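# Move bottle M9 from fridge bin to bench

## Task

Find the bottle marked M9 among the four in the refrigerator's bin, lift it out and set it upright on the bench, keep the remaining three upright inside the refrigerator, and close the refrigerator door. If no bottle carries that marking, remove none of them, close the door, and press the CALL key on the operator panel until it latches down. A call made in error cannot be taken back.

## Robot and tools

ROBOT. There are two six-joint arms, left_arm and right_arm, each with a parallel gripper. Each rides its own carriage on one shared floor track: left_rail carries left_arm and is always the one at larger y, right_rail carries right_arm. The carriages stay roughly 0.7 m or more apart. Each arm base sits at x = 0, y = its carriage position_m, z = 0.04 m, facing +x. left_arm's fingers can fold: grip with the outer quarter of the pads near the fingertips, and avoid pressing fingertips straight into a surface. right_arm's fingers are rigid.

FRAME. One scene frame fixed to the table: table top z = 0, +z up, +x the direction the arms face, +y to their left, track along y at x = 0 with y = 0 at its middle. The table edge is at x = 0.17 m. Positions in metres, velocities m/s and rad/s. The gripper's fingers point along its own +z and close along its own y. end_effector_position is the point between the closed pads; fingertips extend about 33 mm past it at small openings, about 9 mm when wide open.

execute_actions. Argument actions is a list holding one action (or empty to just look). An action may contain rows, steps, until, and left_rail/right_rail commands. rows is a table of 1 to 15 rows, each applied for one 1/30 s step. Every row is a single list of 18 numbers in [-1, 1] covering both arms: left_arm shoulder pan, shoulder lift, elbow, wrist 1, wrist 2, wrist 3, gripper position, force_limit, speed, then the same nine for right_arm. The six joint numbers are offsets, not poses: they are measured from the Joint targets the arm had when the call began (not from the previous row). Scale: 1.0 equals 1.481 rad for the two shoulder joints and 2.222 rad for the elbow and wrists. Sending the same offset in a later call moves the arm further. To leave an arm still, send 0 for its joints. Gripper position is an absolute opening command: +1 fully open (140 mm), about -0.8 pads touching, -1 closes until blocked. force_limit (-1 weak, about 14 N, to +1, about 58 N) and speed (-1 slow, about 30 mm/s, to +1, 250 mm/s) set grip strength and closing rate; faster closes squeeze harder. To keep a gripper unchanged, repeat its last three numbers, since 0 is itself a command. steps is 1 to 450 (default 15); after the last row the arm keeps heading for that row's target. cameras picks images by name, or ["all"].

Rails. In an action, {"left_rail": {"position_m": y}} sets an absolute carriage position along y in metres: left_rail -0.8 to 1.5, right_rail -1.5 to 0.8. speed_m_s 0.01 to 1, acceleration_factor 0.1 to 1; {"stop": true} brakes. After sending, run an action such as {"steps": 300, "until": {"left_rail": {"position_status": ["!=", "moving"]}}} and let it arrive before aiming the gripper at scene points. A drive carries the arm in its current pose; rows sent during a drive shift with it.

move. target is one 18-number row, or a list of up to 15, same layout and meaning as above; every row's joint numbers are offsets from the same Joint targets at the call's start, not chained. speed is the top joint speed in rad/s, 0.01 to 3.14 (default 0.5). blend in rad rounds corners between listed targets. stop_force (4 to 120 N) ends an arm's path on contact; use it with slow speeds when approaching surfaces, leave it out when moving away from a contact. zero controls whether the force reference is reset first. blocking=false returns early; then use wait or stop before new rows or moves. The result adds a move: line: done, off_target, moving, held or fault, possibly limits=held.

Other tools: wait (seconds 0 to 10) lets time pass holding commands; stop brakes a running move; zoom_image (camera, region [x0,y0,x1,y1] in pixels, at most 504 square) enlarges a recent image, useful for reading bottle labels; zero_wrist_force (arm) resets that wrist sensor; finished_scene ends the scene for good.

RESULTS. Joint positions and Joint targets have one block per arm: rail (m) then six joints (rad). Joint targets are what the offsets count from. Tool commands shows gripper commands. object_status: 0 moving, 1 blocked while opening, 2 blocked while closing (a grip), 3 reached requested position or pads met. position_measured counts run from 3 open to about 230 closed. Wrist force/torque are in the gripper's own axes. position_status: moving, done, contact_stop, time_out, stopped, stopped_with_arm, stopped_for_other_arm, stopped_for_other_carriage; position_answer taken or not_taken. Lines like "joint command not followed" or "joint sent to its limit" mean a check trimmed commands. MOTOR HOT warns of overheating.

CAUTIONS. Joint target speed is capped (about 2.09 rad/s shoulders, 3.14 others), so large moves may need several calls. Contact torque at the limits (290/290/132/47.5/47.5/47.5 N m) or roughly 150 N of outside force stops an arm for 10 s. Never let the arms or carriages press into each other. Approach bottles, door and key slowly; do not knock bottles over, drop them, or put anything off the table, on the track or the metal strip. Do not hold loads stretched out for long (motor heat). Close the door gently and confirm with cameras (cam_high, cam_low, bench cameras, wrist cameras) before ending.

Each tool is called after "Call:" in YAML: its name, and indented under it one key for each argument.

## Session

Call:
execute_actions:
  actions: []

Scene clock: 0.00 s.
left_arm: end_effector_position=(+0.3563, +1.3613, +0.5790) position_measured=3 object_status=3 end_effector_quat_wxyz=(+0.000, +0.000, +1.000, +0.000) | right_arm: end_effector_position=(+0.3563, -1.2300, +0.5790) position_measured=3 object_status=3 end_effector_quat_wxyz=(+0.000, +0.000, +1.000, +0.000)
Joint positions: left_arm=[1.283 -0.281 -2.157 1.821 -1.235 -1.571 -0.281] | right_arm=[-1.309 -0.28 -2.157 1.821 -1.235 -1.571 -0.28]
Joint velocities: within noise
Joint torques (N m): no reading
Motor temperatures (°C): left_arm=[42 36 31 40 40 47] | right_arm=[40 45 31 39 41 32]
Wrist force (N): no reading
Wrist torque (N m): no reading
Wrist force, peak (N): no reading
Joint targets: left_arm=[1.283 -0.281 -2.157 1.821 -1.235 -1.571 -0.281] | right_arm=[-1.309 -0.280 -2.157 1.821 -1.235 -1.571 -0.280]
Tool commands: left_gripper/position=+1.0 left_gripper/force_limit=+1.0 left_gripper/speed=+1.0 right_gripper/position=+1.0 right_gripper/force_limit=+1.0 right_gripper/speed=+1.0
left_rail: position_m=1.283 position_status=done
right_rail: position_m=-1.309 position_status=done

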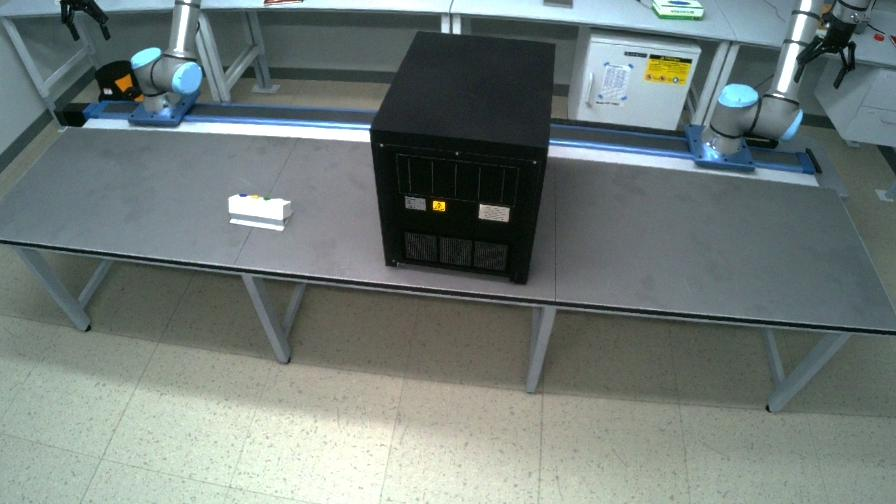

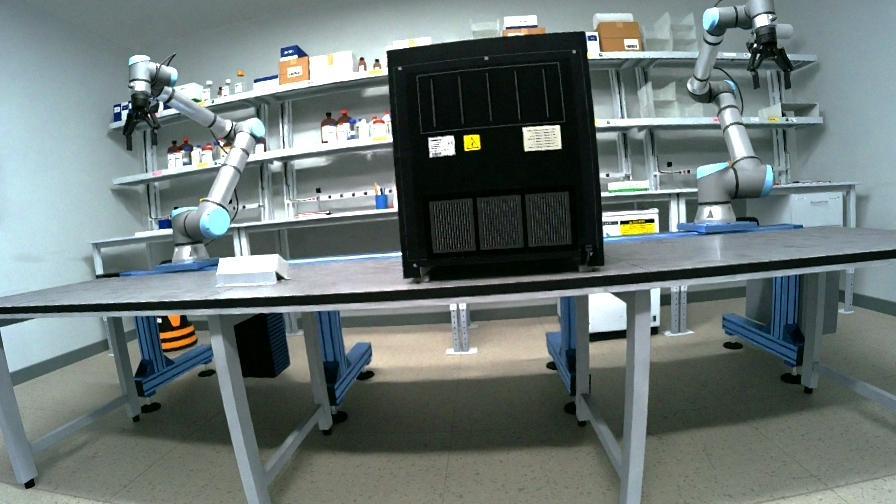

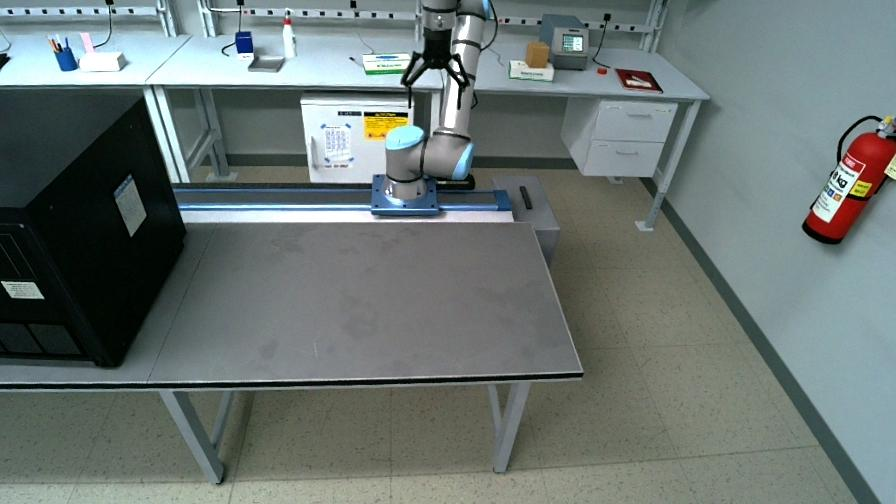

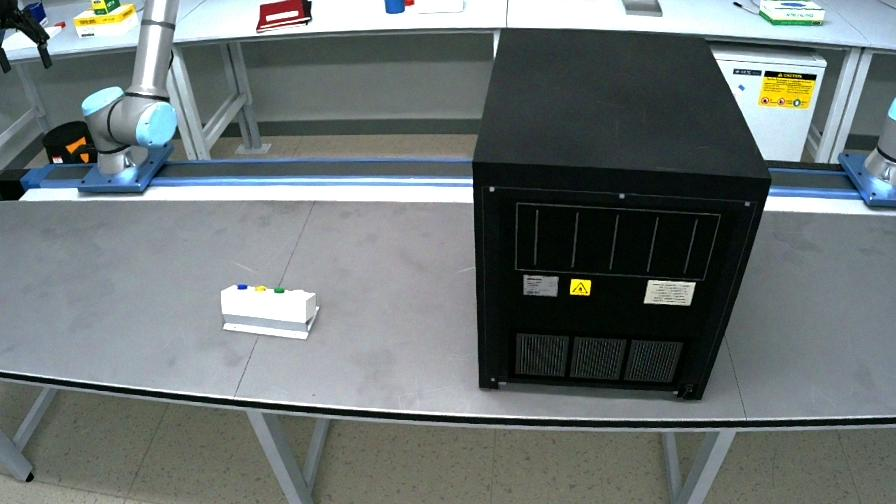

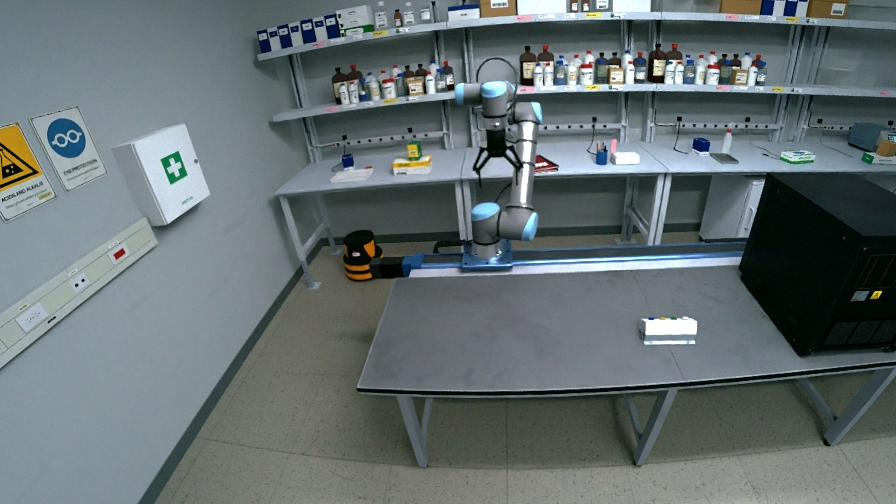

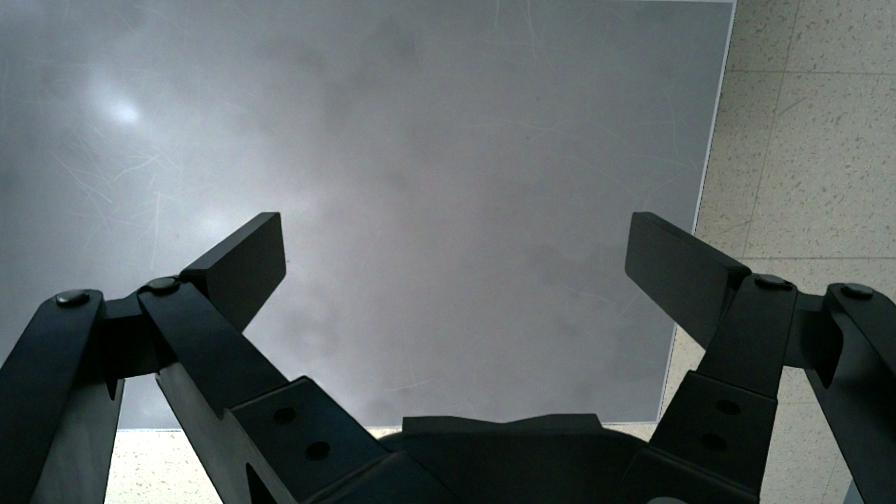

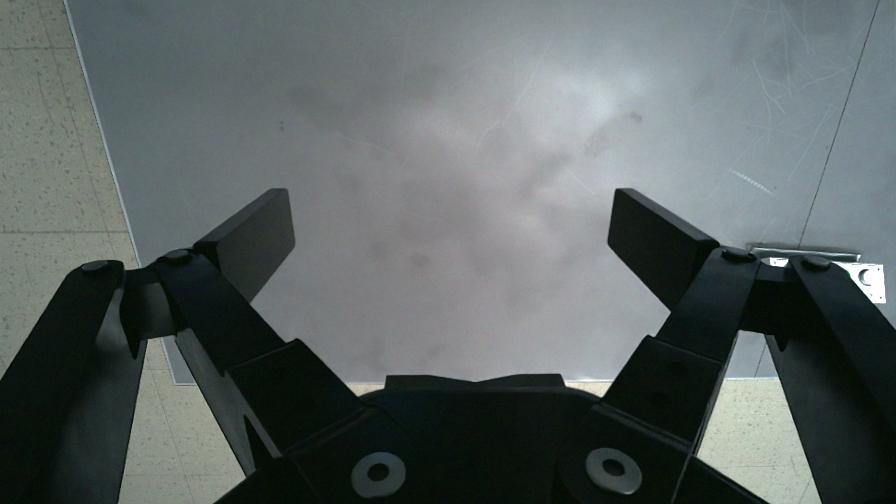

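Call:
move:
  target: [0,0,0,0,0,0,1,1,1,0.625,0.105,0.144,-0.567,-0.157,-0.644,1,1,1]
  speed: 0.8

Call:
move:
  target: [0,0,0,0,0,0,1,1,1,0.625,0.105,0.144,-0.567,-0.157,-0.644,1,1,1]
  speed: 0.8

Call:
execute_actions:
  actions:
    - {"right_rail":{"position_m":-0.7,"speed_m_s":0.4,"acceleration_factor":0.3},"steps":300,"until":{"right_rail":{"position_status":["!=","moving"]}}}
  cameras: ["cam_right_wrist","cam_high","cam_bench_right"]

Scene clock: 87.67 s.
left_arm: end_effector_position=(+0.3563, +1.3613, +0.5790) position_measured=3 object_status=3 end_effector_quat_wxyz=(+0.000, +0.000, +1.000, +0.000) | right_arm: end_effector_position=(+0.4616, -0.8889, +0.5561) position_measured=3 object_status=3 end_effector_quat_wxyz=(-0.243, +0.815, -0.410, +0.329)
Joint positions: left_arm=[1.283 -0.281 -2.157 1.821 -1.235 -1.571 -0.28] | right_arm=[-1.309 0.645 -2.001 2.141 -2.495 -1.92 -1.711]
Joint torques (N m): left_arm=[-0.25 0.1 -50.28 -5.03 0.05 -0.23] | right_arm=[12.9 -2.15 -39.91 -9.5 -3.63 -1.68]
Wrist force (N): left_arm=[-0.1 0.2 -0.1] | right_arm=[-0.1 1.0 -0.7]
Wrist torque (N m): left_arm=[0.04 0.02 0.00] | right_arm=[0.26 0.03 0.39]
Wrist force, peak (N): left_arm=[-0.1 -0.6 0.2] | right_arm=[-1.6 1.5 -1.4]
Joint targets: left_arm=[1.283 -0.281 -2.157 1.821 -1.235 -1.571 -0.281] | right_arm=[-1.309 0.645 -2.001 2.141 -2.495 -1.920 -1.711]
left_rail: position_m=1.283 position_status=done
right_rail: position_m=-1.309 position_status=done
move: done

Scene clock: 90.27 s.
left_arm: end_effector_position=(+0.3563, +1.3613, +0.5790) position_measured=3 object_status=3 end_effector_quat_wxyz=(+0.000, +0.000, +1.000, +0.000) | right_arm: end_effector_position=(+0.0446, -0.7468, +0.5999) position_measured=3 object_status=3 end_effector_quat_wxyz=(-0.298, +0.641, +0.300, +0.641)
Joint positions: left_arm=[1.283 -0.281 -2.157 1.821 -1.235 -1.571 -0.28] | right_arm=[-1.309 1.571 -1.846 2.461 -3.754 -2.268 -3.142]
Joint torques (N m): left_arm=[-0.34 0.05 -49.84 -5.07 -0.1 -0.11] | right_arm=[13.89 -4.26 -30.57 -6.65 -2.48 -2.24]
Wrist force (N): left_arm=[-0.2 0.0 0.4] | right_arm=[-1.3 2.7 -1.9]
Wrist torque (N m): left_arm=[0.00 0.05 0.00] | right_arm=[0.69 0.26 0.45]
Wrist force, peak (N): left_arm=[-0.3 -0.5 0.2] | right_arm=[-2.1 2.0 -4.0]
Joint targets: left_arm=[1.283 -0.281 -2.157 1.821 -1.235 -1.571 -0.281] | right_arm=[-1.309 1.571 -1.846 2.461 -3.755 -2.268 -3.142]
left_rail: position_m=1.283 position_status=done
right_rail: position_m=-1.309 position_status=done
move: done

Scene clock: 93.47 s.
left_arm: end_effector_position=(+0.3563, +1.3613, +0.5790) position_measured=3 object_status=3 end_effector_quat_wxyz=(+0.000, +0.000, +1.000, +0.000) | right_arm: end_effector_position=(+0.0445, -0.1383, +0.5999) position_measured=3 object_status=3 end_effector_quat_wxyz=(-0.298, +0.641, +0.300, +0.641)
Joint positions: left_arm=[1.283 -0.281 -2.157 1.821 -1.235 -1.571 -0.28] | right_arm=[-0.7 1.571 -1.846 2.461 -3.755 -2.268 -3.142]
Joint torques (N m): left_arm=[2.14 -0.1 -50.77 -4.59 0.46 -0.51] | right_arm=[6.63 -21.83 -40.56 -4.19 -0.77 -2.16]
Wrist force (N): left_arm=[-0.2 -0.3 -0.1] | right_arm=[-1.3 2.7 -2.0]
Wrist torque (N m): left_arm=[-0.06 0.05 0.00] | right_arm=[0.71 0.26 0.44]
Wrist force, peak (N): left_arm=[0.1 -0.6 0.0] | right_arm=[-1.6 3.2 -2.9]
Joint targets: left_arm=[1.283 -0.281 -2.157 1.821 -1.235 -1.571 -0.281] | right_arm=[-0.700 1.571 -1.846 2.461 -3.755 -2.268 -3.142]
Tool commands: left_gripper/position=+1.0 left_gripper/force_limit=+1.0 left_gripper/speed=+1.0 right_gripper/position=+1.0 right_gripper/force_limit=+1.0 right_gripper/speed=+1.0
left_rail: position_m=1.283 position_status=done
right_rail: position_m=-0.700 speed_m_s=0.40 position_status=done
camera_calibration:
cam_right_wrist: T_world_to_cam=[[0.754301, -0.656484, 0.00773315, -0.124434], [-0.255901, -0.304837, -0.917382, 0.504631], [0.604603, 0.690003, -0.397934, 0.492676], [0, 0, 0, 1]] pos_world=[-0.0748775, -0.267807, 0.659954]
Images, in order (width x height): cam_high 896x504, cam_bench_right 896x504, cam_right_wrist 896x504.

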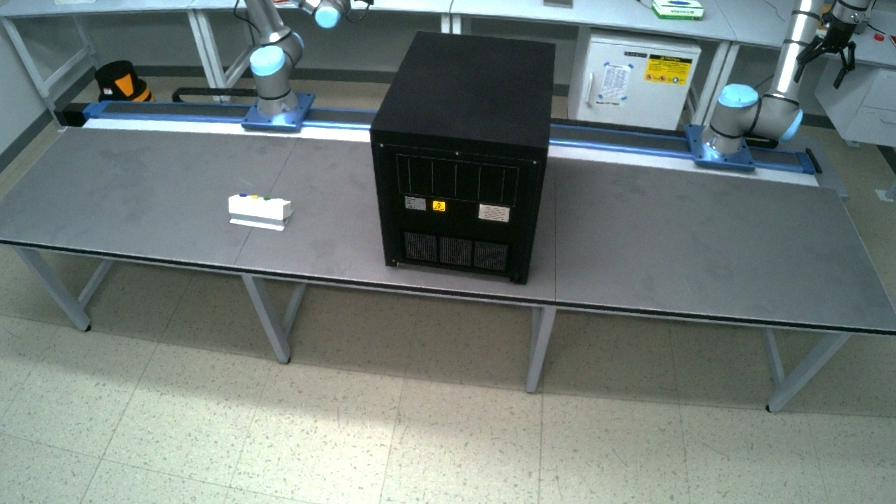

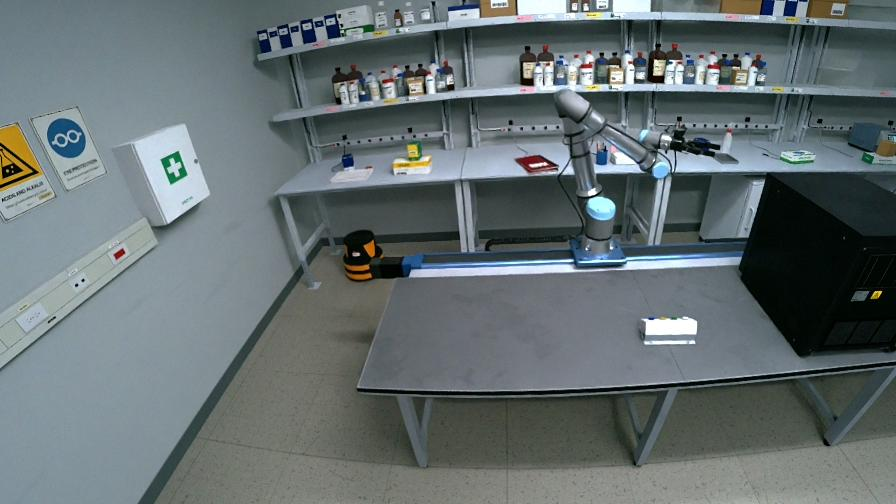

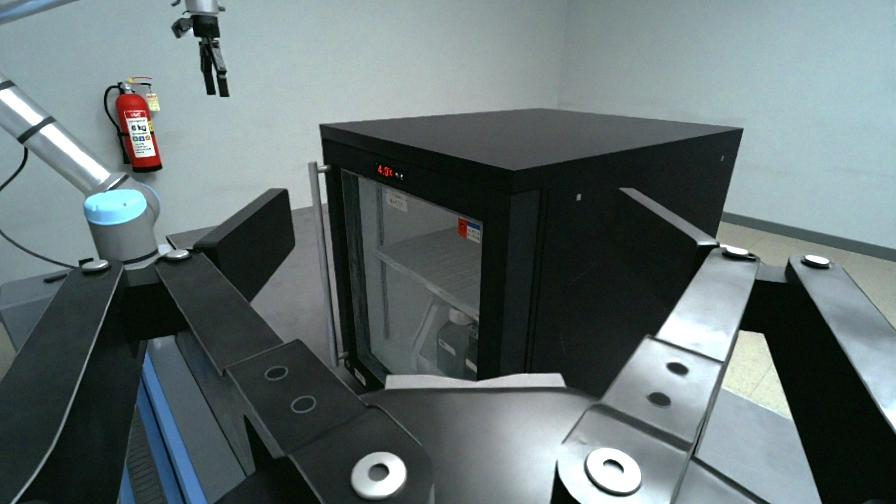

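Call:
zoom_image:
  camera: "cam_right_wrist"
  region: [300, 100, 560, 400]

Scaled by 1.680 from the camera's 896x504 image, which has a finer 1280x720 frame.

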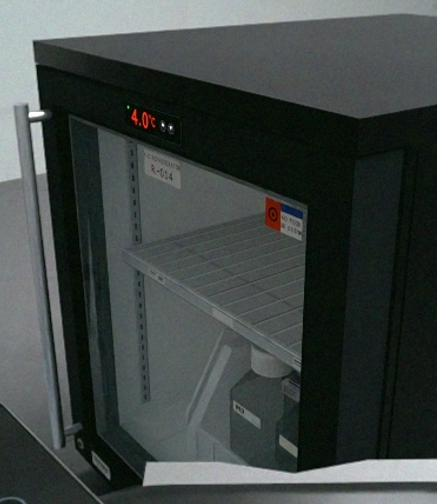

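Call:
move:
  target: [0,0,0,0,0,0,1,1,1,-0.0655,0.4065,0.0095,-0.2813,0.004,0,-0.157,0,0]

Call:
execute_actions:
  actions:
    - {"right_rail":{"position_m":-0.4,"speed_m_s":0.3,"acceleration_factor":0.3},"steps":300,"until":{"right_rail":{"position_status":["!=","moving"]}}}
  cameras: ["cam_right_wrist","cam_high"]

Scene clock: 177.90 s.
left_arm: end_effector_position=(+0.3563, +1.3613, +0.5790) position_measured=3 object_status=3 end_effector_quat_wxyz=(+0.000, +0.000, +1.000, +0.000) | right_arm: end_effector_position=(+0.1045, -0.0607, +0.3806) position_measured=149 object_status=3 end_effector_quat_wxyz=(-0.270, +0.653, +0.271, +0.653)
Joint positions: left_arm=[1.283 -0.281 -2.157 1.821 -1.235 -1.571 -0.28] | right_arm=[-0.7 1.474 -1.244 2.482 -4.379 -2.26 -3.142]
Joint torques (N m): left_arm=[-0.7 0.19 -50.06 -4.38 0.44 -0.76] | right_arm=[-17.65 -34.85 -8.42 -6.79 3.66 -1.31]
Wrist force (N): left_arm=[-0.3 -0.2 -0.1] | right_arm=[-1.4 2.8 -1.7]
Wrist torque (N m): left_arm=[-0.05 0.06 0.00] | right_arm=[0.75 0.21 0.44]
Wrist force, peak (N): left_arm=[-0.5 -0.4 -0.1] | right_arm=[-3.4 2.7 -1.3]
Joint targets: left_arm=[1.283 -0.281 -2.157 1.821 -1.235 -1.571 -0.281] | right_arm=[-0.700 1.474 -1.244 2.482 -4.380 -2.260 -3.142]
left_rail: position_m=1.283 position_status=done
right_rail: position_m=-0.700 speed_m_s=0.40 position_status=done
move: done

Scene clock: 180.20 s.
left_arm: end_effector_position=(+0.3563, +1.3613, +0.5790) position_measured=3 object_status=3 end_effector_quat_wxyz=(+0.000, +0.000, +1.000, +0.000) | right_arm: end_effector_position=(+0.1045, +0.2393, +0.3804) position_measured=149 object_status=3 end_effector_quat_wxyz=(-0.270, +0.653, +0.271, +0.653)
Joint positions: left_arm=[1.283 -0.281 -2.157 1.821 -1.235 -1.571 -0.28] | right_arm=[-0.4 1.474 -1.244 2.482 -4.38 -2.26 -3.142]
Joint torques (N m): left_arm=[0.28 0.57 -49.86 -4.38 0.2 -0.46] | right_arm=[-11.17 -47.35 -23.17 -5.42 1.49 -1.5]
Wrist force (N): left_arm=[0.0 -0.1 -0.2] | right_arm=[-1.2 2.6 -1.8]
Wrist torque (N m): left_arm=[-0.02 0.00 0.00] | right_arm=[0.70 0.17 0.44]
Wrist force, peak (N): left_arm=[-0.1 -0.4 -0.4] | right_arm=[-1.6 3.4 -2.4]
Joint targets: left_arm=[1.283 -0.281 -2.157 1.821 -1.235 -1.571 -0.281] | right_arm=[-0.400 1.474 -1.244 2.482 -4.380 -2.260 -3.142]
Tool commands: left_gripper/position=+1.0 left_gripper/force_limit=+1.0 left_gripper/speed=+1.0 right_gripper/position=-0.157 right_gripper/force_limit=+0.0 right_gripper/speed=+0.0
left_rail: position_m=1.283 position_status=done
right_rail: position_m=-0.400 speed_m_s=0.30 position_status=done
camera_calibration:
cam_right_wrist: T_world_to_cam=[[0.693593, -0.720337, 0.00655744, 0.101922], [-0.281552, -0.279455, -0.917951, 0.43061], [0.663066, 0.634838, -0.39664, 0.11507], [0, 0, 0, 1]] pos_world=[-0.0257526, 0.120704, 0.440252]
Images, in order (width x height): cam_high 896x504, cam_right_wrist 896x504.

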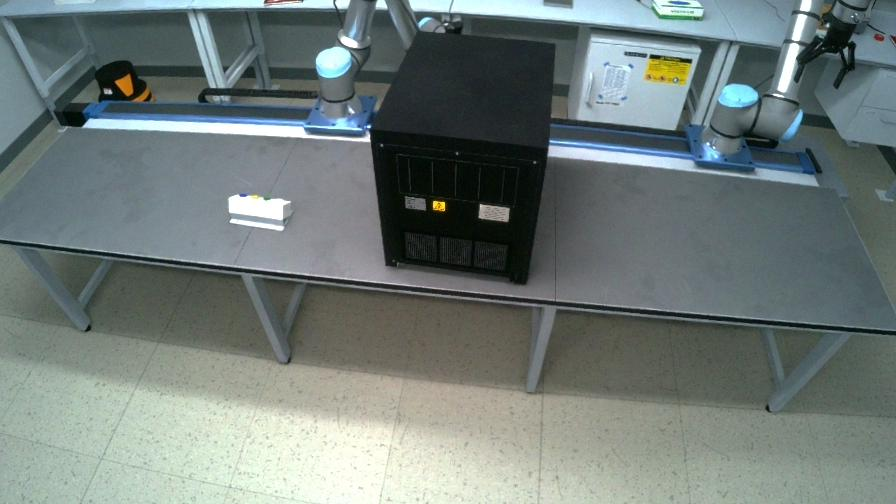

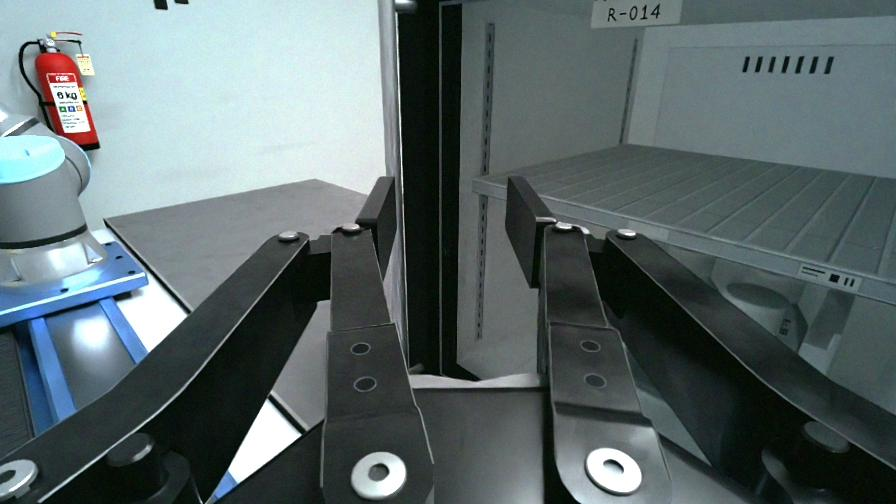

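Call:
execute_actions:
  actions:
    - {"right_rail":{"position_m":-0.27,"speed_m_s":0.2,"acceleration_factor":0.3},"steps":300,"until":{"right_rail":{"position_status":["!=","moving"]}}}
  cameras: ["cam_right_wrist"]

Scene clock: 193.87 s.
left_arm: end_effector_position=(+0.3563, +1.3613, +0.5790) position_measured=3 object_status=3 end_effector_quat_wxyz=(+0.000, +0.000, +1.000, +0.000) | right_arm: end_effector_position=(+0.1045, +0.3693, +0.3804) position_measured=149 object_status=3 end_effector_quat_wxyz=(-0.270, +0.653, +0.271, +0.653)
Joint positions: left_arm=[1.283 -0.281 -2.157 1.821 -1.235 -1.571 -0.28] | right_arm=[-0.27 1.474 -1.244 2.482 -4.38 -2.26 -3.142]
Joint torques (N m): left_arm=[-0.44 1.06 -49.68 -4.18 0.78 -0.59] | right_arm=[15.45 -52.17 -24.42 -0.42 -2.34 -1.1]
Wrist force (N): left_arm=[-0.1 -0.1 0.1] | right_arm=[-1.3 2.7 -1.6]
Wrist torque (N m): left_arm=[-0.01 0.01 0.00] | right_arm=[0.71 0.19 0.44]
Wrist force, peak (N): left_arm=[-0.1 -0.1 -0.6] | right_arm=[-1.4 3.4 -2.3]
Joint targets: left_arm=[1.283 -0.281 -2.157 1.821 -1.235 -1.571 -0.281] | right_arm=[-0.270 1.474 -1.244 2.482 -4.380 -2.260 -3.142]
Tool commands: left_gripper/position=+1.0 left_gripper/force_limit=+1.0 left_gripper/speed=+1.0 right_gripper/position=-0.157 right_gripper/force_limit=+0.0 right_gripper/speed=+0.0
left_rail: position_m=1.283 position_status=done
right_rail: position_m=-0.270 speed_m_s=0.20 position_status=done
camera_calibration:
cam_right_wrist: T_world_to_cam=[[0.693593, -0.720337, 0.00655698, 0.195566], [-0.281552, -0.279455, -0.917951, 0.466939], [0.663066, 0.634838, -0.39664, 0.0325411], [0, 0, 0, 1]] pos_world=[-0.0257526, 0.250704, 0.440252]
Images, in order (width x height): cam_right_wrist 896x504.

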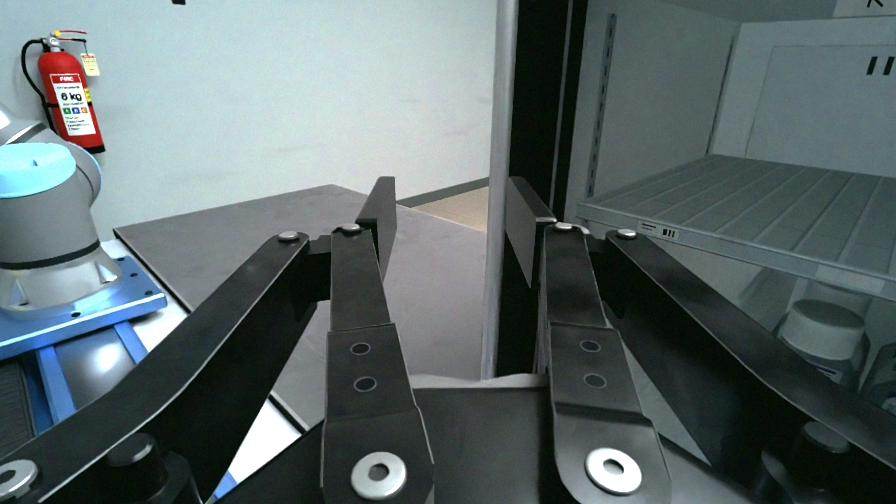

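Call:
execute_actions:
  actions:
    - {"right_rail":{"position_m":-0.3245,"speed_m_s":0.2,"acceleration_factor":0.3},"steps":300,"until":{"right_rail":{"position_status":["!=","moving"]}}}

Call:
move:
  target: [0,0,0,0,0,0,1,1,1,-0.0855,0.0368,-0.0503,0.0258,0.0571,0,-0.157,0,0]
  speed: 0.15
  stop_force: 20
  cameras: ["cam_right_wrist"]

Scene clock: 207.33 s.
left_arm: end_effector_position=(+0.3563, +1.3613, +0.5790) position_measured=3 object_status=3 end_effector_quat_wxyz=(+0.000, +0.000, +1.000, +0.000) | right_arm: end_effector_position=(+0.1045, +0.3148, +0.3804) position_measured=149 object_status=3 end_effector_quat_wxyz=(-0.270, +0.653, +0.271, +0.653)
Joint positions: left_arm=[1.283 -0.281 -2.157 1.821 -1.235 -1.571 -0.28] | right_arm=[-0.324 1.474 -1.244 2.482 -4.38 -2.26 -3.142]
Joint torques (N m): left_arm=[-1.42 0.95 -50.56 -3.88 0.54 -0.87] | right_arm=[13.02 -53.55 -20.93 0.65 -1.99 -1.46]
Wrist force (N): left_arm=[-0.1 -0.2 0.0] | right_arm=[-1.2 2.7 -1.6]
Wrist torque (N m): left_arm=[-0.04 0.02 0.00] | right_arm=[0.72 0.16 0.44]
Wrist force, peak (N): left_arm=[-0.6 -0.4 -0.2] | right_arm=[-1.2 3.3 -2.2]
Joint targets: left_arm=[1.283 -0.281 -2.157 1.821 -1.235 -1.571 -0.281] | right_arm=[-0.325 1.474 -1.244 2.482 -4.380 -2.260 -3.142]
Tool commands: left_gripper/position=+1.0 left_gripper/force_limit=+1.0 left_gripper/speed=+1.0 right_gripper/position=-0.157 right_gripper/force_limit=+0.0 right_gripper/speed=+0.0
left_rail: position_m=1.283 position_status=done
right_rail: position_m=-0.324 position_m_goal=-0.325 speed_m_s=0.20 position_status=done

Scene clock: 209.43 s.
left_arm: end_effector_position=(+0.3563, +1.3613, +0.5790) position_measured=3 object_status=3 end_effector_quat_wxyz=(+0.000, +0.000, +1.000, +0.000) | right_arm: end_effector_position=(+0.1696, +0.3893, +0.3804) position_measured=149 object_status=3 end_effector_quat_wxyz=(-0.270, +0.653, +0.271, +0.653)
Joint positions: left_arm=[1.283 -0.281 -2.157 1.821 -1.235 -1.571 -0.28] | right_arm=[-0.325 1.347 -1.189 2.37 -4.322 -2.133 -3.142]
Joint torques (N m): left_arm=[-0.5 -0.44 -50.27 -4.03 0.99 -0.82] | right_arm=[-19.06 -43.85 -29.06 1 3.64 -1.09]
Wrist force (N): left_arm=[-0.1 0.0 0.0] | right_arm=[-1.4 2.9 -1.9]
Wrist torque (N m): left_arm=[0.00 0.01 0.00] | right_arm=[0.72 0.22 0.44]
Wrist force, peak (N): left_arm=[-0.3 0.1 -0.5] | right_arm=[-1.3 3.1 -3.2]
Joint targets: left_arm=[1.283 -0.281 -2.157 1.821 -1.235 -1.571 -0.281] | right_arm=[-0.325 1.347 -1.189 2.370 -4.322 -2.133 -3.142]
left_rail: position_m=1.283 position_status=done
right_rail: position_m=-0.325 speed_m_s=0.20 position_status=done
move: done
camera_calibration:
cam_right_wrist: T_world_to_cam=[[0.693754, -0.720182, 0.00654172, 0.164636], [-0.28158, -0.279585, -0.917903, 0.490872], [0.662886, 0.634956, -0.396752, -0.0232993], [0, 0, 0, 1]] pos_world=[0.0394476, 0.270603, 0.440252]
Images, in order (width x height): cam_right_wrist 896x504.

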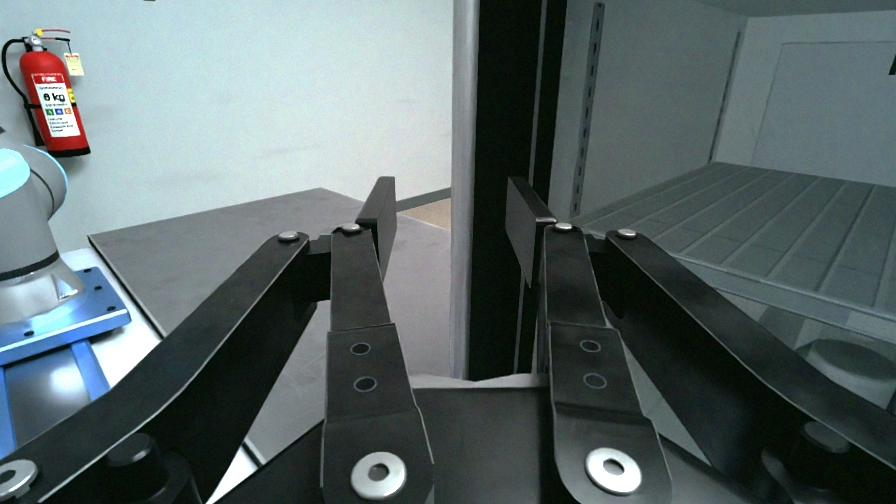

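Call:
move:
  target: [0,0,0,0,0,0,1,1,1,-0.053,0.0229,-0.0312,0.016,0.0354,0,-0.337,0,0]
  speed: 0.08
  stop_force: 12
  cameras: ["cam_right_wrist"]

Scene clock: 218.57 s.
left_arm: end_effector_position=(+0.3563, +1.3613, +0.5790) position_measured=3 object_status=3 end_effector_quat_wxyz=(+0.000, +0.000, +1.000, +0.000) | right_arm: end_effector_position=(+0.2181, +0.4295, +0.3803) position_measured=171 object_status=3 end_effector_quat_wxyz=(-0.270, +0.653, +0.271, +0.653)
Joint positions: left_arm=[1.283 -0.281 -2.157 1.821 -1.235 -1.571 -0.28] | right_arm=[-0.324 1.269 -1.155 2.301 -4.287 -2.054 -3.142]
Joint torques (N m): left_arm=[-1.41 -0.48 -49.35 -3.72 1.01 -0.78] | right_arm=[-17.17 -47.92 -30.59 0.69 3.98 -0.87]
Wrist force (N): left_arm=[-0.1 -0.4 0.1] | right_arm=[-1.3 3.2 -1.5]
Wrist torque (N m): left_arm=[-0.09 0.01 0.00] | right_arm=[0.81 0.21 0.45]
Wrist force, peak (N): left_arm=[-0.1 -0.8 -0.3] | right_arm=[-1.6 2.7 -2.6]
Joint targets: left_arm=[1.283 -0.281 -2.157 1.821 -1.235 -1.571 -0.281] | right_arm=[-0.325 1.269 -1.155 2.301 -4.287 -2.054 -3.142]
left_rail: position_m=1.283 position_status=done
right_rail: position_m=-0.324 position_m_goal=-0.325 speed_m_s=0.20 position_status=done
move: done
camera_calibration:
cam_right_wrist: T_world_to_cam=[[0.69384, -0.720098, 0.00664738, 0.159861], [-0.281559, -0.279765, -0.917854, 0.51571], [0.662805, 0.634972, -0.396862, -0.0809631], [0, 0, 0, 1]] pos_world=[0.0879477, 0.310802, 0.440152]
Images, in order (width x height): cam_right_wrist 896x504.

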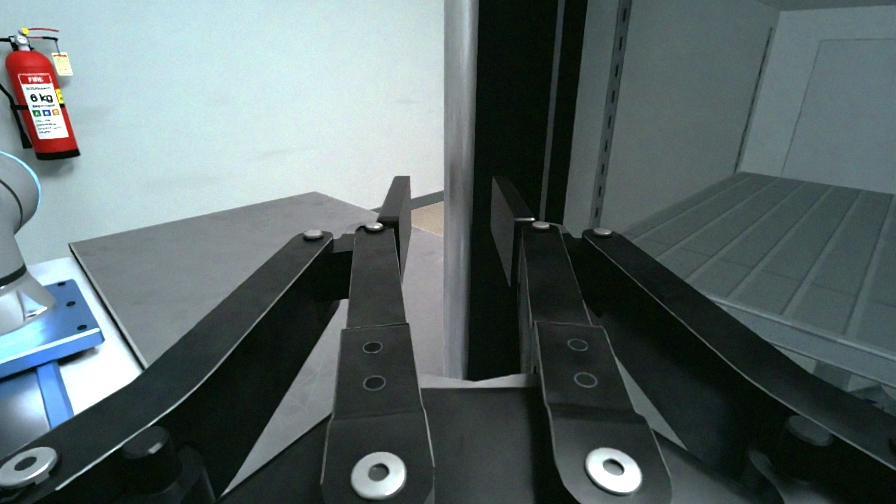

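Call:
move:
  target: [0,0,0,0,0,0,1,1,1,0,0,0,0,0,0,-1,-1,-1]
  cameras: ["cam_right_wrist"]

Scene clock: 226.93 s.
left_arm: end_effector_position=(+0.3563, +1.3613, +0.5790) position_measured=3 object_status=3 end_effector_quat_wxyz=(+0.000, +0.000, +1.000, +0.000) | right_arm: end_effector_position=(+0.2181, +0.4295, +0.3803) position_measured=230 object_status=0 end_effector_quat_wxyz=(-0.270, +0.653, +0.271, +0.653)
Joint positions: left_arm=[1.283 -0.281 -2.157 1.821 -1.235 -1.571 -0.28] | right_arm=[-0.325 1.269 -1.155 2.301 -4.287 -2.054 -3.142]
Joint torques (N m): left_arm=[0.25 0.94 -49.52 -3.51 1.16 -0.97] | right_arm=[-18.09 -47.02 -29.8 0.36 3.72 -0.25]
Wrist force (N): left_arm=[-0.3 0.1 -0.2] | right_arm=[-1.1 2.8 -2.0]
Wrist torque (N m): left_arm=[0.03 0.06 0.00] | right_arm=[0.73 0.15 0.45]
Wrist force, peak (N): left_arm=[-0.4 -0.2 -0.4] | right_arm=[-1.9 2.9 -2.0]
Joint targets: left_arm=[1.283 -0.281 -2.157 1.821 -1.235 -1.571 -0.281] | right_arm=[-0.325 1.269 -1.155 2.301 -4.287 -2.054 -3.142]
left_rail: position_m=1.283 position_status=done
right_rail: position_m=-0.325 speed_m_s=0.20 position_status=done
move: done
camera_calibration:
cam_right_wrist: T_world_to_cam=[[0.69384, -0.720098, 0.00664738, 0.159861], [-0.281559, -0.279765, -0.917854, 0.51571], [0.662805, 0.634972, -0.396862, -0.0809631], [0, 0, 0, 1]] pos_world=[0.0879477, 0.310802, 0.440152]
Images, in order (width x height): cam_right_wrist 896x504.

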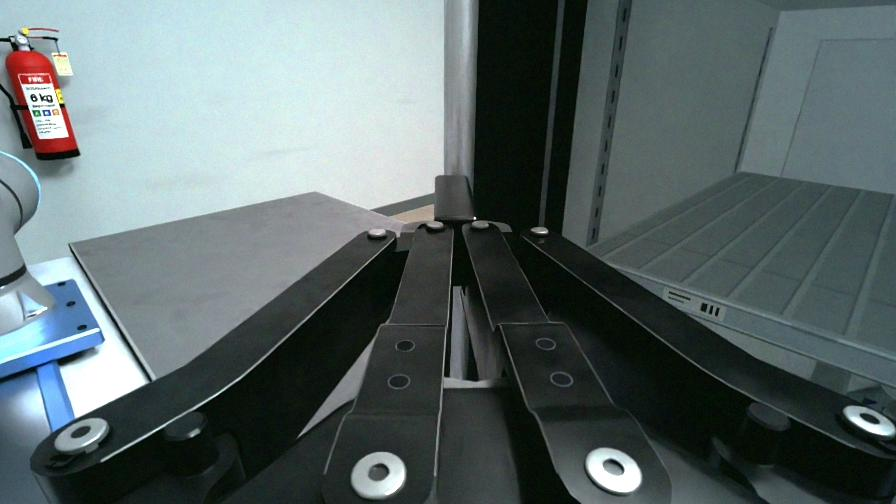

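Call:
move:
  target: [0,0,0,0,0,0,1,1,1,0,0,0,0,0,0,-0.337,0,0]

Call:
move:
  target: [0,0,0,0,0,0,1,1,1,-0.0185,0.008,-0.011,0.0056,0.0124,0,-0.337,0,0]
  speed: 0.05
  stop_force: 8

Call:
move:
  target: [0,0,0,0,0,0,1,1,1,0,0,0,0,0,0,-1,-1,-1]
  cameras: ["cam_right_wrist"]

Scene clock: 235.20 s.
left_arm: end_effector_position=(+0.3563, +1.3613, +0.5790) position_measured=3 object_status=3 end_effector_quat_wxyz=(+0.000, +0.000, +1.000, +0.000) | right_arm: end_effector_position=(+0.2181, +0.4295, +0.3803) position_measured=171 object_status=0 end_effector_quat_wxyz=(-0.270, +0.653, +0.271, +0.653)
Joint positions: left_arm=[1.283 -0.281 -2.157 1.821 -1.235 -1.571 -0.28] | right_arm=[-0.325 1.269 -1.155 2.301 -4.287 -2.054 -3.142]
Joint torques (N m): left_arm=[0.46 0.43 -49.26 -3.51 1.2 -1.17] | right_arm=[-17.05 -49.55 -28.81 0.55 3.65 -0.54]
Wrist force (N): left_arm=[-0.3 -0.4 -0.1] | right_arm=[-1.0 2.3 -1.8]
Wrist torque (N m): left_arm=[-0.08 0.06 0.00] | right_arm=[0.62 0.13 0.45]
Wrist force, peak (N): left_arm=[0.5 -0.4 0.0] | right_arm=[-1.2 3.2 -1.9]
Joint targets: left_arm=[1.283 -0.281 -2.157 1.821 -1.235 -1.571 -0.281] | right_arm=[-0.325 1.269 -1.155 2.301 -4.287 -2.054 -3.142]
left_rail: position_m=1.283 position_status=done
right_rail: position_m=-0.325 speed_m_s=0.20 position_status=done
move: done

Scene clock: 236.83 s.
left_arm: end_effector_position=(+0.3563, +1.3613, +0.5790) position_measured=3 object_status=3 end_effector_quat_wxyz=(+0.000, +0.000, +1.000, +0.000) | right_arm: end_effector_position=(+0.2364, +0.4424, +0.3803) position_measured=171 object_status=3 end_effector_quat_wxyz=(-0.270, +0.653, +0.271, +0.653)
Joint positions: left_arm=[1.283 -0.281 -2.157 1.821 -1.235 -1.571 -0.28] | right_arm=[-0.325 1.242 -1.143 2.276 -4.274 -2.027 -3.142]
Joint torques (N m): left_arm=[0.86 -0.85 -49.68 -3.6 0.98 -1.15] | right_arm=[-17.76 -49.98 -32.34 0.76 3.79 -0.04]
Wrist force (N): left_arm=[0.0 0.0 -0.1] | right_arm=[-1.3 2.9 -2.1]
Wrist torque (N m): left_arm=[-0.01 0.01 0.00] | right_arm=[0.74 0.20 0.45]
Wrist force, peak (N): left_arm=[-0.3 -0.3 -0.4] | right_arm=[-1.1 2.9 -2.2]
Joint targets: left_arm=[1.283 -0.281 -2.157 1.821 -1.235 -1.571 -0.281] | right_arm=[-0.325 1.242 -1.143 2.276 -4.274 -2.027 -3.142]
left_rail: position_m=1.283 position_status=done
right_rail: position_m=-0.325 speed_m_s=0.20 position_status=done
move: done

Scene clock: 237.87 s.
left_arm: end_effector_position=(+0.3563, +1.3613, +0.5790) position_measured=3 object_status=3 end_effector_quat_wxyz=(+0.000, +0.000, +1.000, +0.000) | right_arm: end_effector_position=(+0.2364, +0.4424, +0.3803) position_measured=208 object_status=2 end_effector_quat_wxyz=(-0.270, +0.653, +0.271, +0.653)
Joint positions: left_arm=[1.283 -0.281 -2.157 1.821 -1.235 -1.571 -0.28] | right_arm=[-0.325 1.242 -1.143 2.276 -4.274 -2.027 -3.142]
Joint torques (N m): left_arm=[1.12 -0.09 -49.7 -3.78 1.33 -1.37] | right_arm=[-13.36 -48.8 -31.28 0.88 3.62 -0.6]
Wrist force (N): left_arm=[-0.2 -0.1 -0.1] | right_arm=[-1.6 9.3 -6.9]
Wrist torque (N m): left_arm=[-0.02 0.05 0.00] | right_arm=[0.58 0.15 0.50]
Wrist force, peak (N): left_arm=[-0.3 -0.4 0.1] | right_arm=[-1.9 9.9 -7.0]
Joint targets: left_arm=[1.283 -0.281 -2.157 1.821 -1.235 -1.571 -0.281] | right_arm=[-0.325 1.242 -1.143 2.276 -4.274 -2.027 -3.142]
left_rail: position_m=1.283 position_status=done
right_rail: position_m=-0.325 speed_m_s=0.20 position_status=done
move: done
camera_calibration:
cam_right_wrist: T_world_to_cam=[[0.693981, -0.719963, 0.0065622, 0.156431], [-0.281481, -0.279689, -0.917901, 0.524458], [0.662691, 0.635159, -0.396754, -0.101379], [0, 0, 0, 1]] pos_world=[0.106248, 0.323702, 0.440152]
Images, in order (width x height): cam_right_wrist 896x504.

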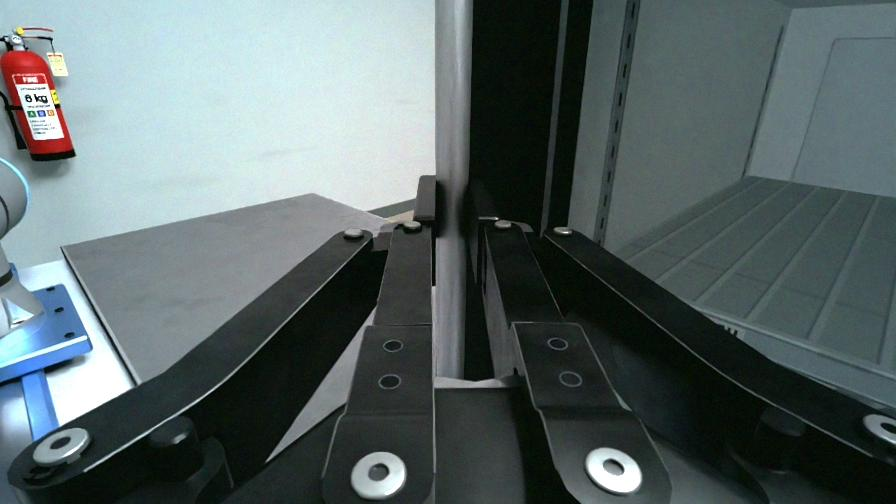

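Call:
move:
  target: [0,0,0,0,0,0,1,1,1,0,0,0,0,0,0,-0.337,0,0]

Call:
move:
  target: [0,0,0,0,0,0,1,1,1,0.0709,-0.0311,0.0423,-0.0216,-0.0477,0,-0.337,0,0]
  speed: 0.1

Call:
execute_actions:
  actions:
    - {"right_rail":{"position_m":-0.62,"speed_m_s":0.3,"acceleration_factor":0.3},"steps":300,"until":{"right_rail":{"position_status":["!=","moving"]}}}

Call:
move:
  target: [0,0,0,0,0,0,1,1,1,0.0598,0.1997,-0.2723,0.1389,-0.0396,0,-0.337,0,0]
  speed: 0.3
  stop_force: 15
  cameras: ["cam_right_wrist"]

Scene clock: 281.67 s.
left_arm: end_effector_position=(+0.3563, +1.3613, +0.5790) position_measured=3 object_status=3 end_effector_quat_wxyz=(+0.000, +0.000, +1.000, +0.000) | right_arm: end_effector_position=(+0.2364, +0.4424, +0.3803) position_measured=171 object_status=3 end_effector_quat_wxyz=(-0.270, +0.653, +0.271, +0.653)
Joint positions: left_arm=[1.283 -0.281 -2.157 1.821 -1.235 -1.571 -0.28] | right_arm=[-0.324 1.242 -1.143 2.276 -4.274 -2.027 -3.142]
Joint torques (N m): left_arm=[-1.26 -0.11 -49.1 -3.16 1.61 -1.32] | right_arm=[11.85 -53.45 -30.16 0.51 3.06 0]
Wrist force (N): left_arm=[-0.1 -0.1 0.1] | right_arm=[-1.4 2.5 -1.9]
Wrist torque (N m): left_arm=[-0.01 0.03 0.00] | right_arm=[0.65 0.21 0.44]
Wrist force, peak (N): left_arm=[0.0 -0.6 0.3] | right_arm=[-1.7 10.8 -8.1]
Joint targets: left_arm=[1.283 -0.281 -2.157 1.821 -1.235 -1.571 -0.281] | right_arm=[-0.325 1.242 -1.143 2.276 -4.274 -2.027 -3.142]
left_rail: position_m=1.283 position_status=done
right_rail: position_m=-0.324 position_m_goal=-0.325 speed_m_s=0.20 position_status=done
move: done

Scene clock: 283.20 s.
left_arm: end_effector_position=(+0.3563, +1.3613, +0.5790) position_measured=3 object_status=3 end_effector_quat_wxyz=(+0.000, +0.000, +1.000, +0.000) | right_arm: end_effector_position=(+0.1704, +0.3892, +0.3805) position_measured=171 object_status=3 end_effector_quat_wxyz=(-0.270, +0.653, +0.271, +0.653)
Joint positions: left_arm=[1.283 -0.281 -2.157 1.821 -1.235 -1.571 -0.28] | right_arm=[-0.325 1.346 -1.189 2.37 -4.322 -2.132 -3.142]
Joint torques (N m): left_arm=[1 -0.33 -49.08 -3.26 1.53 -1.18] | right_arm=[13.95 -62.13 -11.24 -6.88 -3.06 0.58]
Wrist force (N): left_arm=[-0.1 -0.3 0.1] | right_arm=[-1.6 2.5 -1.8]
Wrist torque (N m): left_arm=[-0.07 0.02 0.00] | right_arm=[0.64 0.26 0.44]
Wrist force, peak (N): left_arm=[-0.3 -0.5 0.0] | right_arm=[-1.5 3.6 -1.4]
Joint targets: left_arm=[1.283 -0.281 -2.157 1.821 -1.235 -1.571 -0.281] | right_arm=[-0.325 1.347 -1.189 2.370 -4.322 -2.133 -3.142]
left_rail: position_m=1.283 position_status=done
right_rail: position_m=-0.325 speed_m_s=0.20 position_status=done
move: done

Scene clock: 285.50 s.
left_arm: end_effector_position=(+0.3563, +1.3613, +0.5790) position_measured=3 object_status=3 end_effector_quat_wxyz=(+0.000, +0.000, +1.000, +0.000) | right_arm: end_effector_position=(+0.1702, +0.0935, +0.3805) position_measured=171 object_status=3 end_effector_quat_wxyz=(-0.270, +0.653, +0.271, +0.653)
Joint positions: left_arm=[1.283 -0.281 -2.157 1.821 -1.235 -1.571 -0.28] | right_arm=[-0.62 1.347 -1.189 2.37 -4.322 -2.133 -3.142]
Joint torques (N m): left_arm=[0.77 -1.25 -49.29 -3.19 1.64 -1.4] | right_arm=[8.22 -53.18 -19.43 -4.75 -1.37 0.42]
Wrist force (N): left_arm=[-0.1 -0.4 0.3] | right_arm=[-1.6 2.6 -1.8]
Wrist torque (N m): left_arm=[-0.09 0.02 0.00] | right_arm=[0.67 0.25 0.44]
Wrist force, peak (N): left_arm=[0.3 -0.5 0.2] | right_arm=[-1.5 3.4 -2.3]
Joint targets: left_arm=[1.283 -0.281 -2.157 1.821 -1.235 -1.571 -0.281] | right_arm=[-0.620 1.347 -1.189 2.370 -4.322 -2.133 -3.142]
Tool commands: left_gripper/position=+1.0 left_gripper/force_limit=+1.0 left_gripper/speed=+1.0 right_gripper/position=-0.337 right_gripper/force_limit=+0.0 right_gripper/speed=+0.0
left_rail: position_m=1.283 position_status=done
right_rail: position_m=-0.620 speed_m_s=0.30 position_status=done

Scene clock: 288.73 s.
left_arm: end_effector_position=(+0.3563, +1.3613, +0.5790) position_measured=3 object_status=3 end_effector_quat_wxyz=(+0.000, +0.000, +1.000, +0.000) | right_arm: end_effector_position=(+0.1699, +0.3892, +0.3806) position_measured=171 object_status=3 end_effector_quat_wxyz=(-0.270, +0.653, +0.271, +0.653)
Joint positions: left_arm=[1.283 -0.281 -2.157 1.821 -1.235 -1.571 -0.28] | right_arm=[-0.62 1.435 -0.894 1.765 -4.014 -2.22 -3.142]
Joint torques (N m): left_arm=[0.32 -0.98 -48.56 -3.34 1.73 -1.7] | right_arm=[14.93 -78.62 -40.16 0.79 -2.86 0.56]
Wrist force (N): left_arm=[-0.1 0.0 0.1] | right_arm=[-1.5 2.6 -1.7]
Wrist torque (N m): left_arm=[0.01 0.01 0.00] | right_arm=[0.69 0.22 0.43]
Wrist force, peak (N): left_arm=[-0.5 -0.4 -0.2] | right_arm=[-1.2 3.7 -3.0]
Joint targets: left_arm=[1.283 -0.281 -2.157 1.821 -1.235 -1.571 -0.281] | right_arm=[-0.620 1.435 -0.894 1.765 -4.014 -2.220 -3.142]
left_rail: position_m=1.283 position_status=done
right_rail: position_m=-0.620 speed_m_s=0.30 position_status=done
move: done
camera_calibration:
cam_right_wrist: T_world_to_cam=[[0.693701, -0.720236, 0.00617849, 0.164602], [-0.281472, -0.278978, -0.91812, 0.490919], [0.662987, 0.635162, -0.396253, -0.0236085], [0, 0, 0, 1]] pos_world=[0.0396475, 0.270503, 0.440351]
Images, in order (width x height): cam_right_wrist 896x504.

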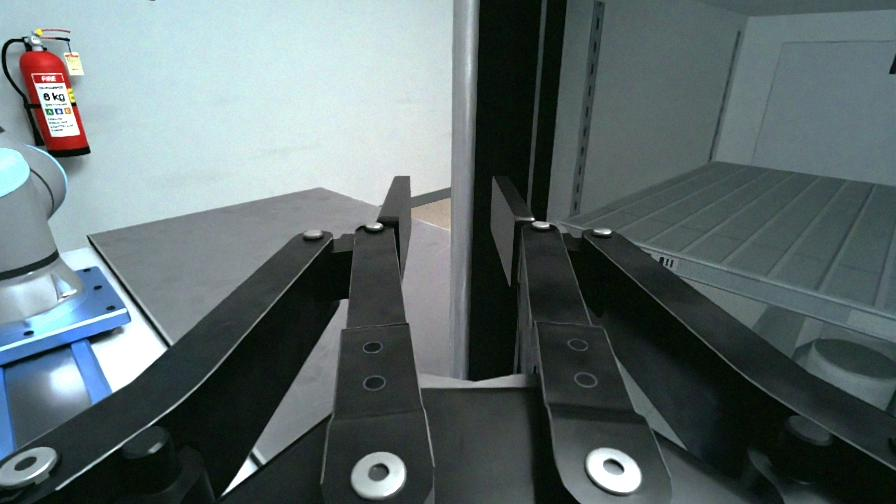

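Call:
move:
  target: [0,0,0,0,0,0,1,1,1,-0.0493,0.0377,-0.0515,0.0263,0.0329,0,-0.337,0,0]
  speed: 0.07
  stop_force: 12

Call:
move:
  target: [0,0,0,0,0,0,1,1,1,0,0,0,0,0,0,-1,0,-1]

Call:
wait:
  seconds: 1

Scene clock: 315.07 s.
left_arm: end_effector_position=(+0.3563, +1.3613, +0.5790) position_measured=3 object_status=3 end_effector_quat_wxyz=(+0.000, +0.000, +1.000, +0.000) | right_arm: end_effector_position=(+0.2367, +0.4422, +0.3808) position_measured=171 object_status=3 end_effector_quat_wxyz=(-0.271, +0.653, +0.271, +0.653)
Joint positions: left_arm=[1.283 -0.281 -2.157 1.821 -1.235 -1.571 -0.28] | right_arm=[-0.62 1.362 -0.838 1.651 -3.955 -2.147 -3.142]
Joint torques (N m): left_arm=[0.66 -1.28 -48.36 -3.23 1.81 -1.69] | right_arm=[-15.47 -83.57 -43.08 0.71 3.76 0.52]
Wrist force (N): left_arm=[-0.2 -0.2 0.1] | right_arm=[-1.5 2.4 -1.7]
Wrist torque (N m): left_arm=[-0.05 0.05 0.00] | right_arm=[0.66 0.22 0.44]
Wrist force, peak (N): left_arm=[-0.5 -0.4 0.3] | right_arm=[-1.4 2.6 -2.7]
Joint targets: left_arm=[1.283 -0.281 -2.157 1.821 -1.235 -1.571 -0.281] | right_arm=[-0.620 1.362 -0.838 1.651 -3.955 -2.147 -3.142]
left_rail: position_m=1.283 position_status=done
right_rail: position_m=-0.620 speed_m_s=0.30 position_status=done
move: done

Scene clock: 316.33 s.
left_arm: end_effector_position=(+0.3563, +1.3613, +0.5790) position_measured=3 object_status=3 end_effector_quat_wxyz=(+0.000, +0.000, +1.000, +0.000) | right_arm: end_effector_position=(+0.2367, +0.4422, +0.3808) position_measured=210 object_status=0 end_effector_quat_wxyz=(-0.271, +0.653, +0.271, +0.653)
Joint positions: left_arm=[1.283 -0.281 -2.157 1.821 -1.235 -1.571 -0.28] | right_arm=[-0.62 1.362 -0.838 1.651 -3.955 -2.147 -3.142]
Joint torques (N m): left_arm=[-0.64 -1.39 -48.21 -3.22 1.4 -1.53] | right_arm=[-12.42 -82.98 -42.95 0.81 3.58 0.59]
Wrist force (N): left_arm=[-0.1 0.0 0.0] | right_arm=[-1.9 8.5 -8.1]
Wrist torque (N m): left_arm=[-0.01 0.01 0.00] | right_arm=[0.55 0.14 0.52]
Wrist force, peak (N): left_arm=[-0.6 -0.2 0.0] | right_arm=[-2.0 8.5 -8.3]
Joint targets: left_arm=[1.283 -0.281 -2.157 1.821 -1.235 -1.571 -0.281] | right_arm=[-0.620 1.362 -0.838 1.651 -3.955 -2.147 -3.142]
left_rail: position_m=1.283 position_status=done
right_rail: position_m=-0.620 speed_m_s=0.30 position_status=done
move: done

Scene clock: 317.33 s.
left_arm: end_effector_position=(+0.3563, +1.3613, +0.5790) position_measured=3 object_status=3 end_effector_quat_wxyz=(+0.000, +0.000, +1.000, +0.000) | right_arm: end_effector_position=(+0.2367, +0.4422, +0.3808) position_measured=210 object_status=2 end_effector_quat_wxyz=(-0.271, +0.653, +0.271, +0.653)
Joint positions: left_arm=[1.283 -0.281 -2.157 1.821 -1.235 -1.571 -0.28] | right_arm=[-0.62 1.362 -0.838 1.651 -3.955 -2.147 -3.142]
Joint torques (N m): left_arm=[1.37 -1.95 -49.37 -3.26 1.61 -1.69] | right_arm=[-8.11 -85.38 -42.68 1.11 3.63 0.98]
Wrist force (N): left_arm=[-0.1 -0.2 0.1] | right_arm=[-2.4 8.3 -8.2]
Wrist torque (N m): left_arm=[-0.05 0.02 0.00] | right_arm=[0.53 0.24 0.52]
Wrist force, peak (N): left_arm=[-0.7 -0.3 0.0] | right_arm=[-1.9 8.9 -8.5]
Joint targets: left_arm=[1.283 -0.281 -2.157 1.821 -1.235 -1.571 -0.281] | right_arm=[-0.620 1.362 -0.838 1.651 -3.955 -2.147 -3.142]
Tool commands: left_gripper/position=+1.0 left_gripper/force_limit=+1.0 left_gripper/speed=+1.0 right_gripper/position=-1.0 right_gripper/force_limit=+0.0 right_gripper/speed=-1.0
left_rail: position_m=1.283 position_status=done
right_rail: position_m=-0.620 speed_m_s=0.30 position_status=done
wait: 1.00 s


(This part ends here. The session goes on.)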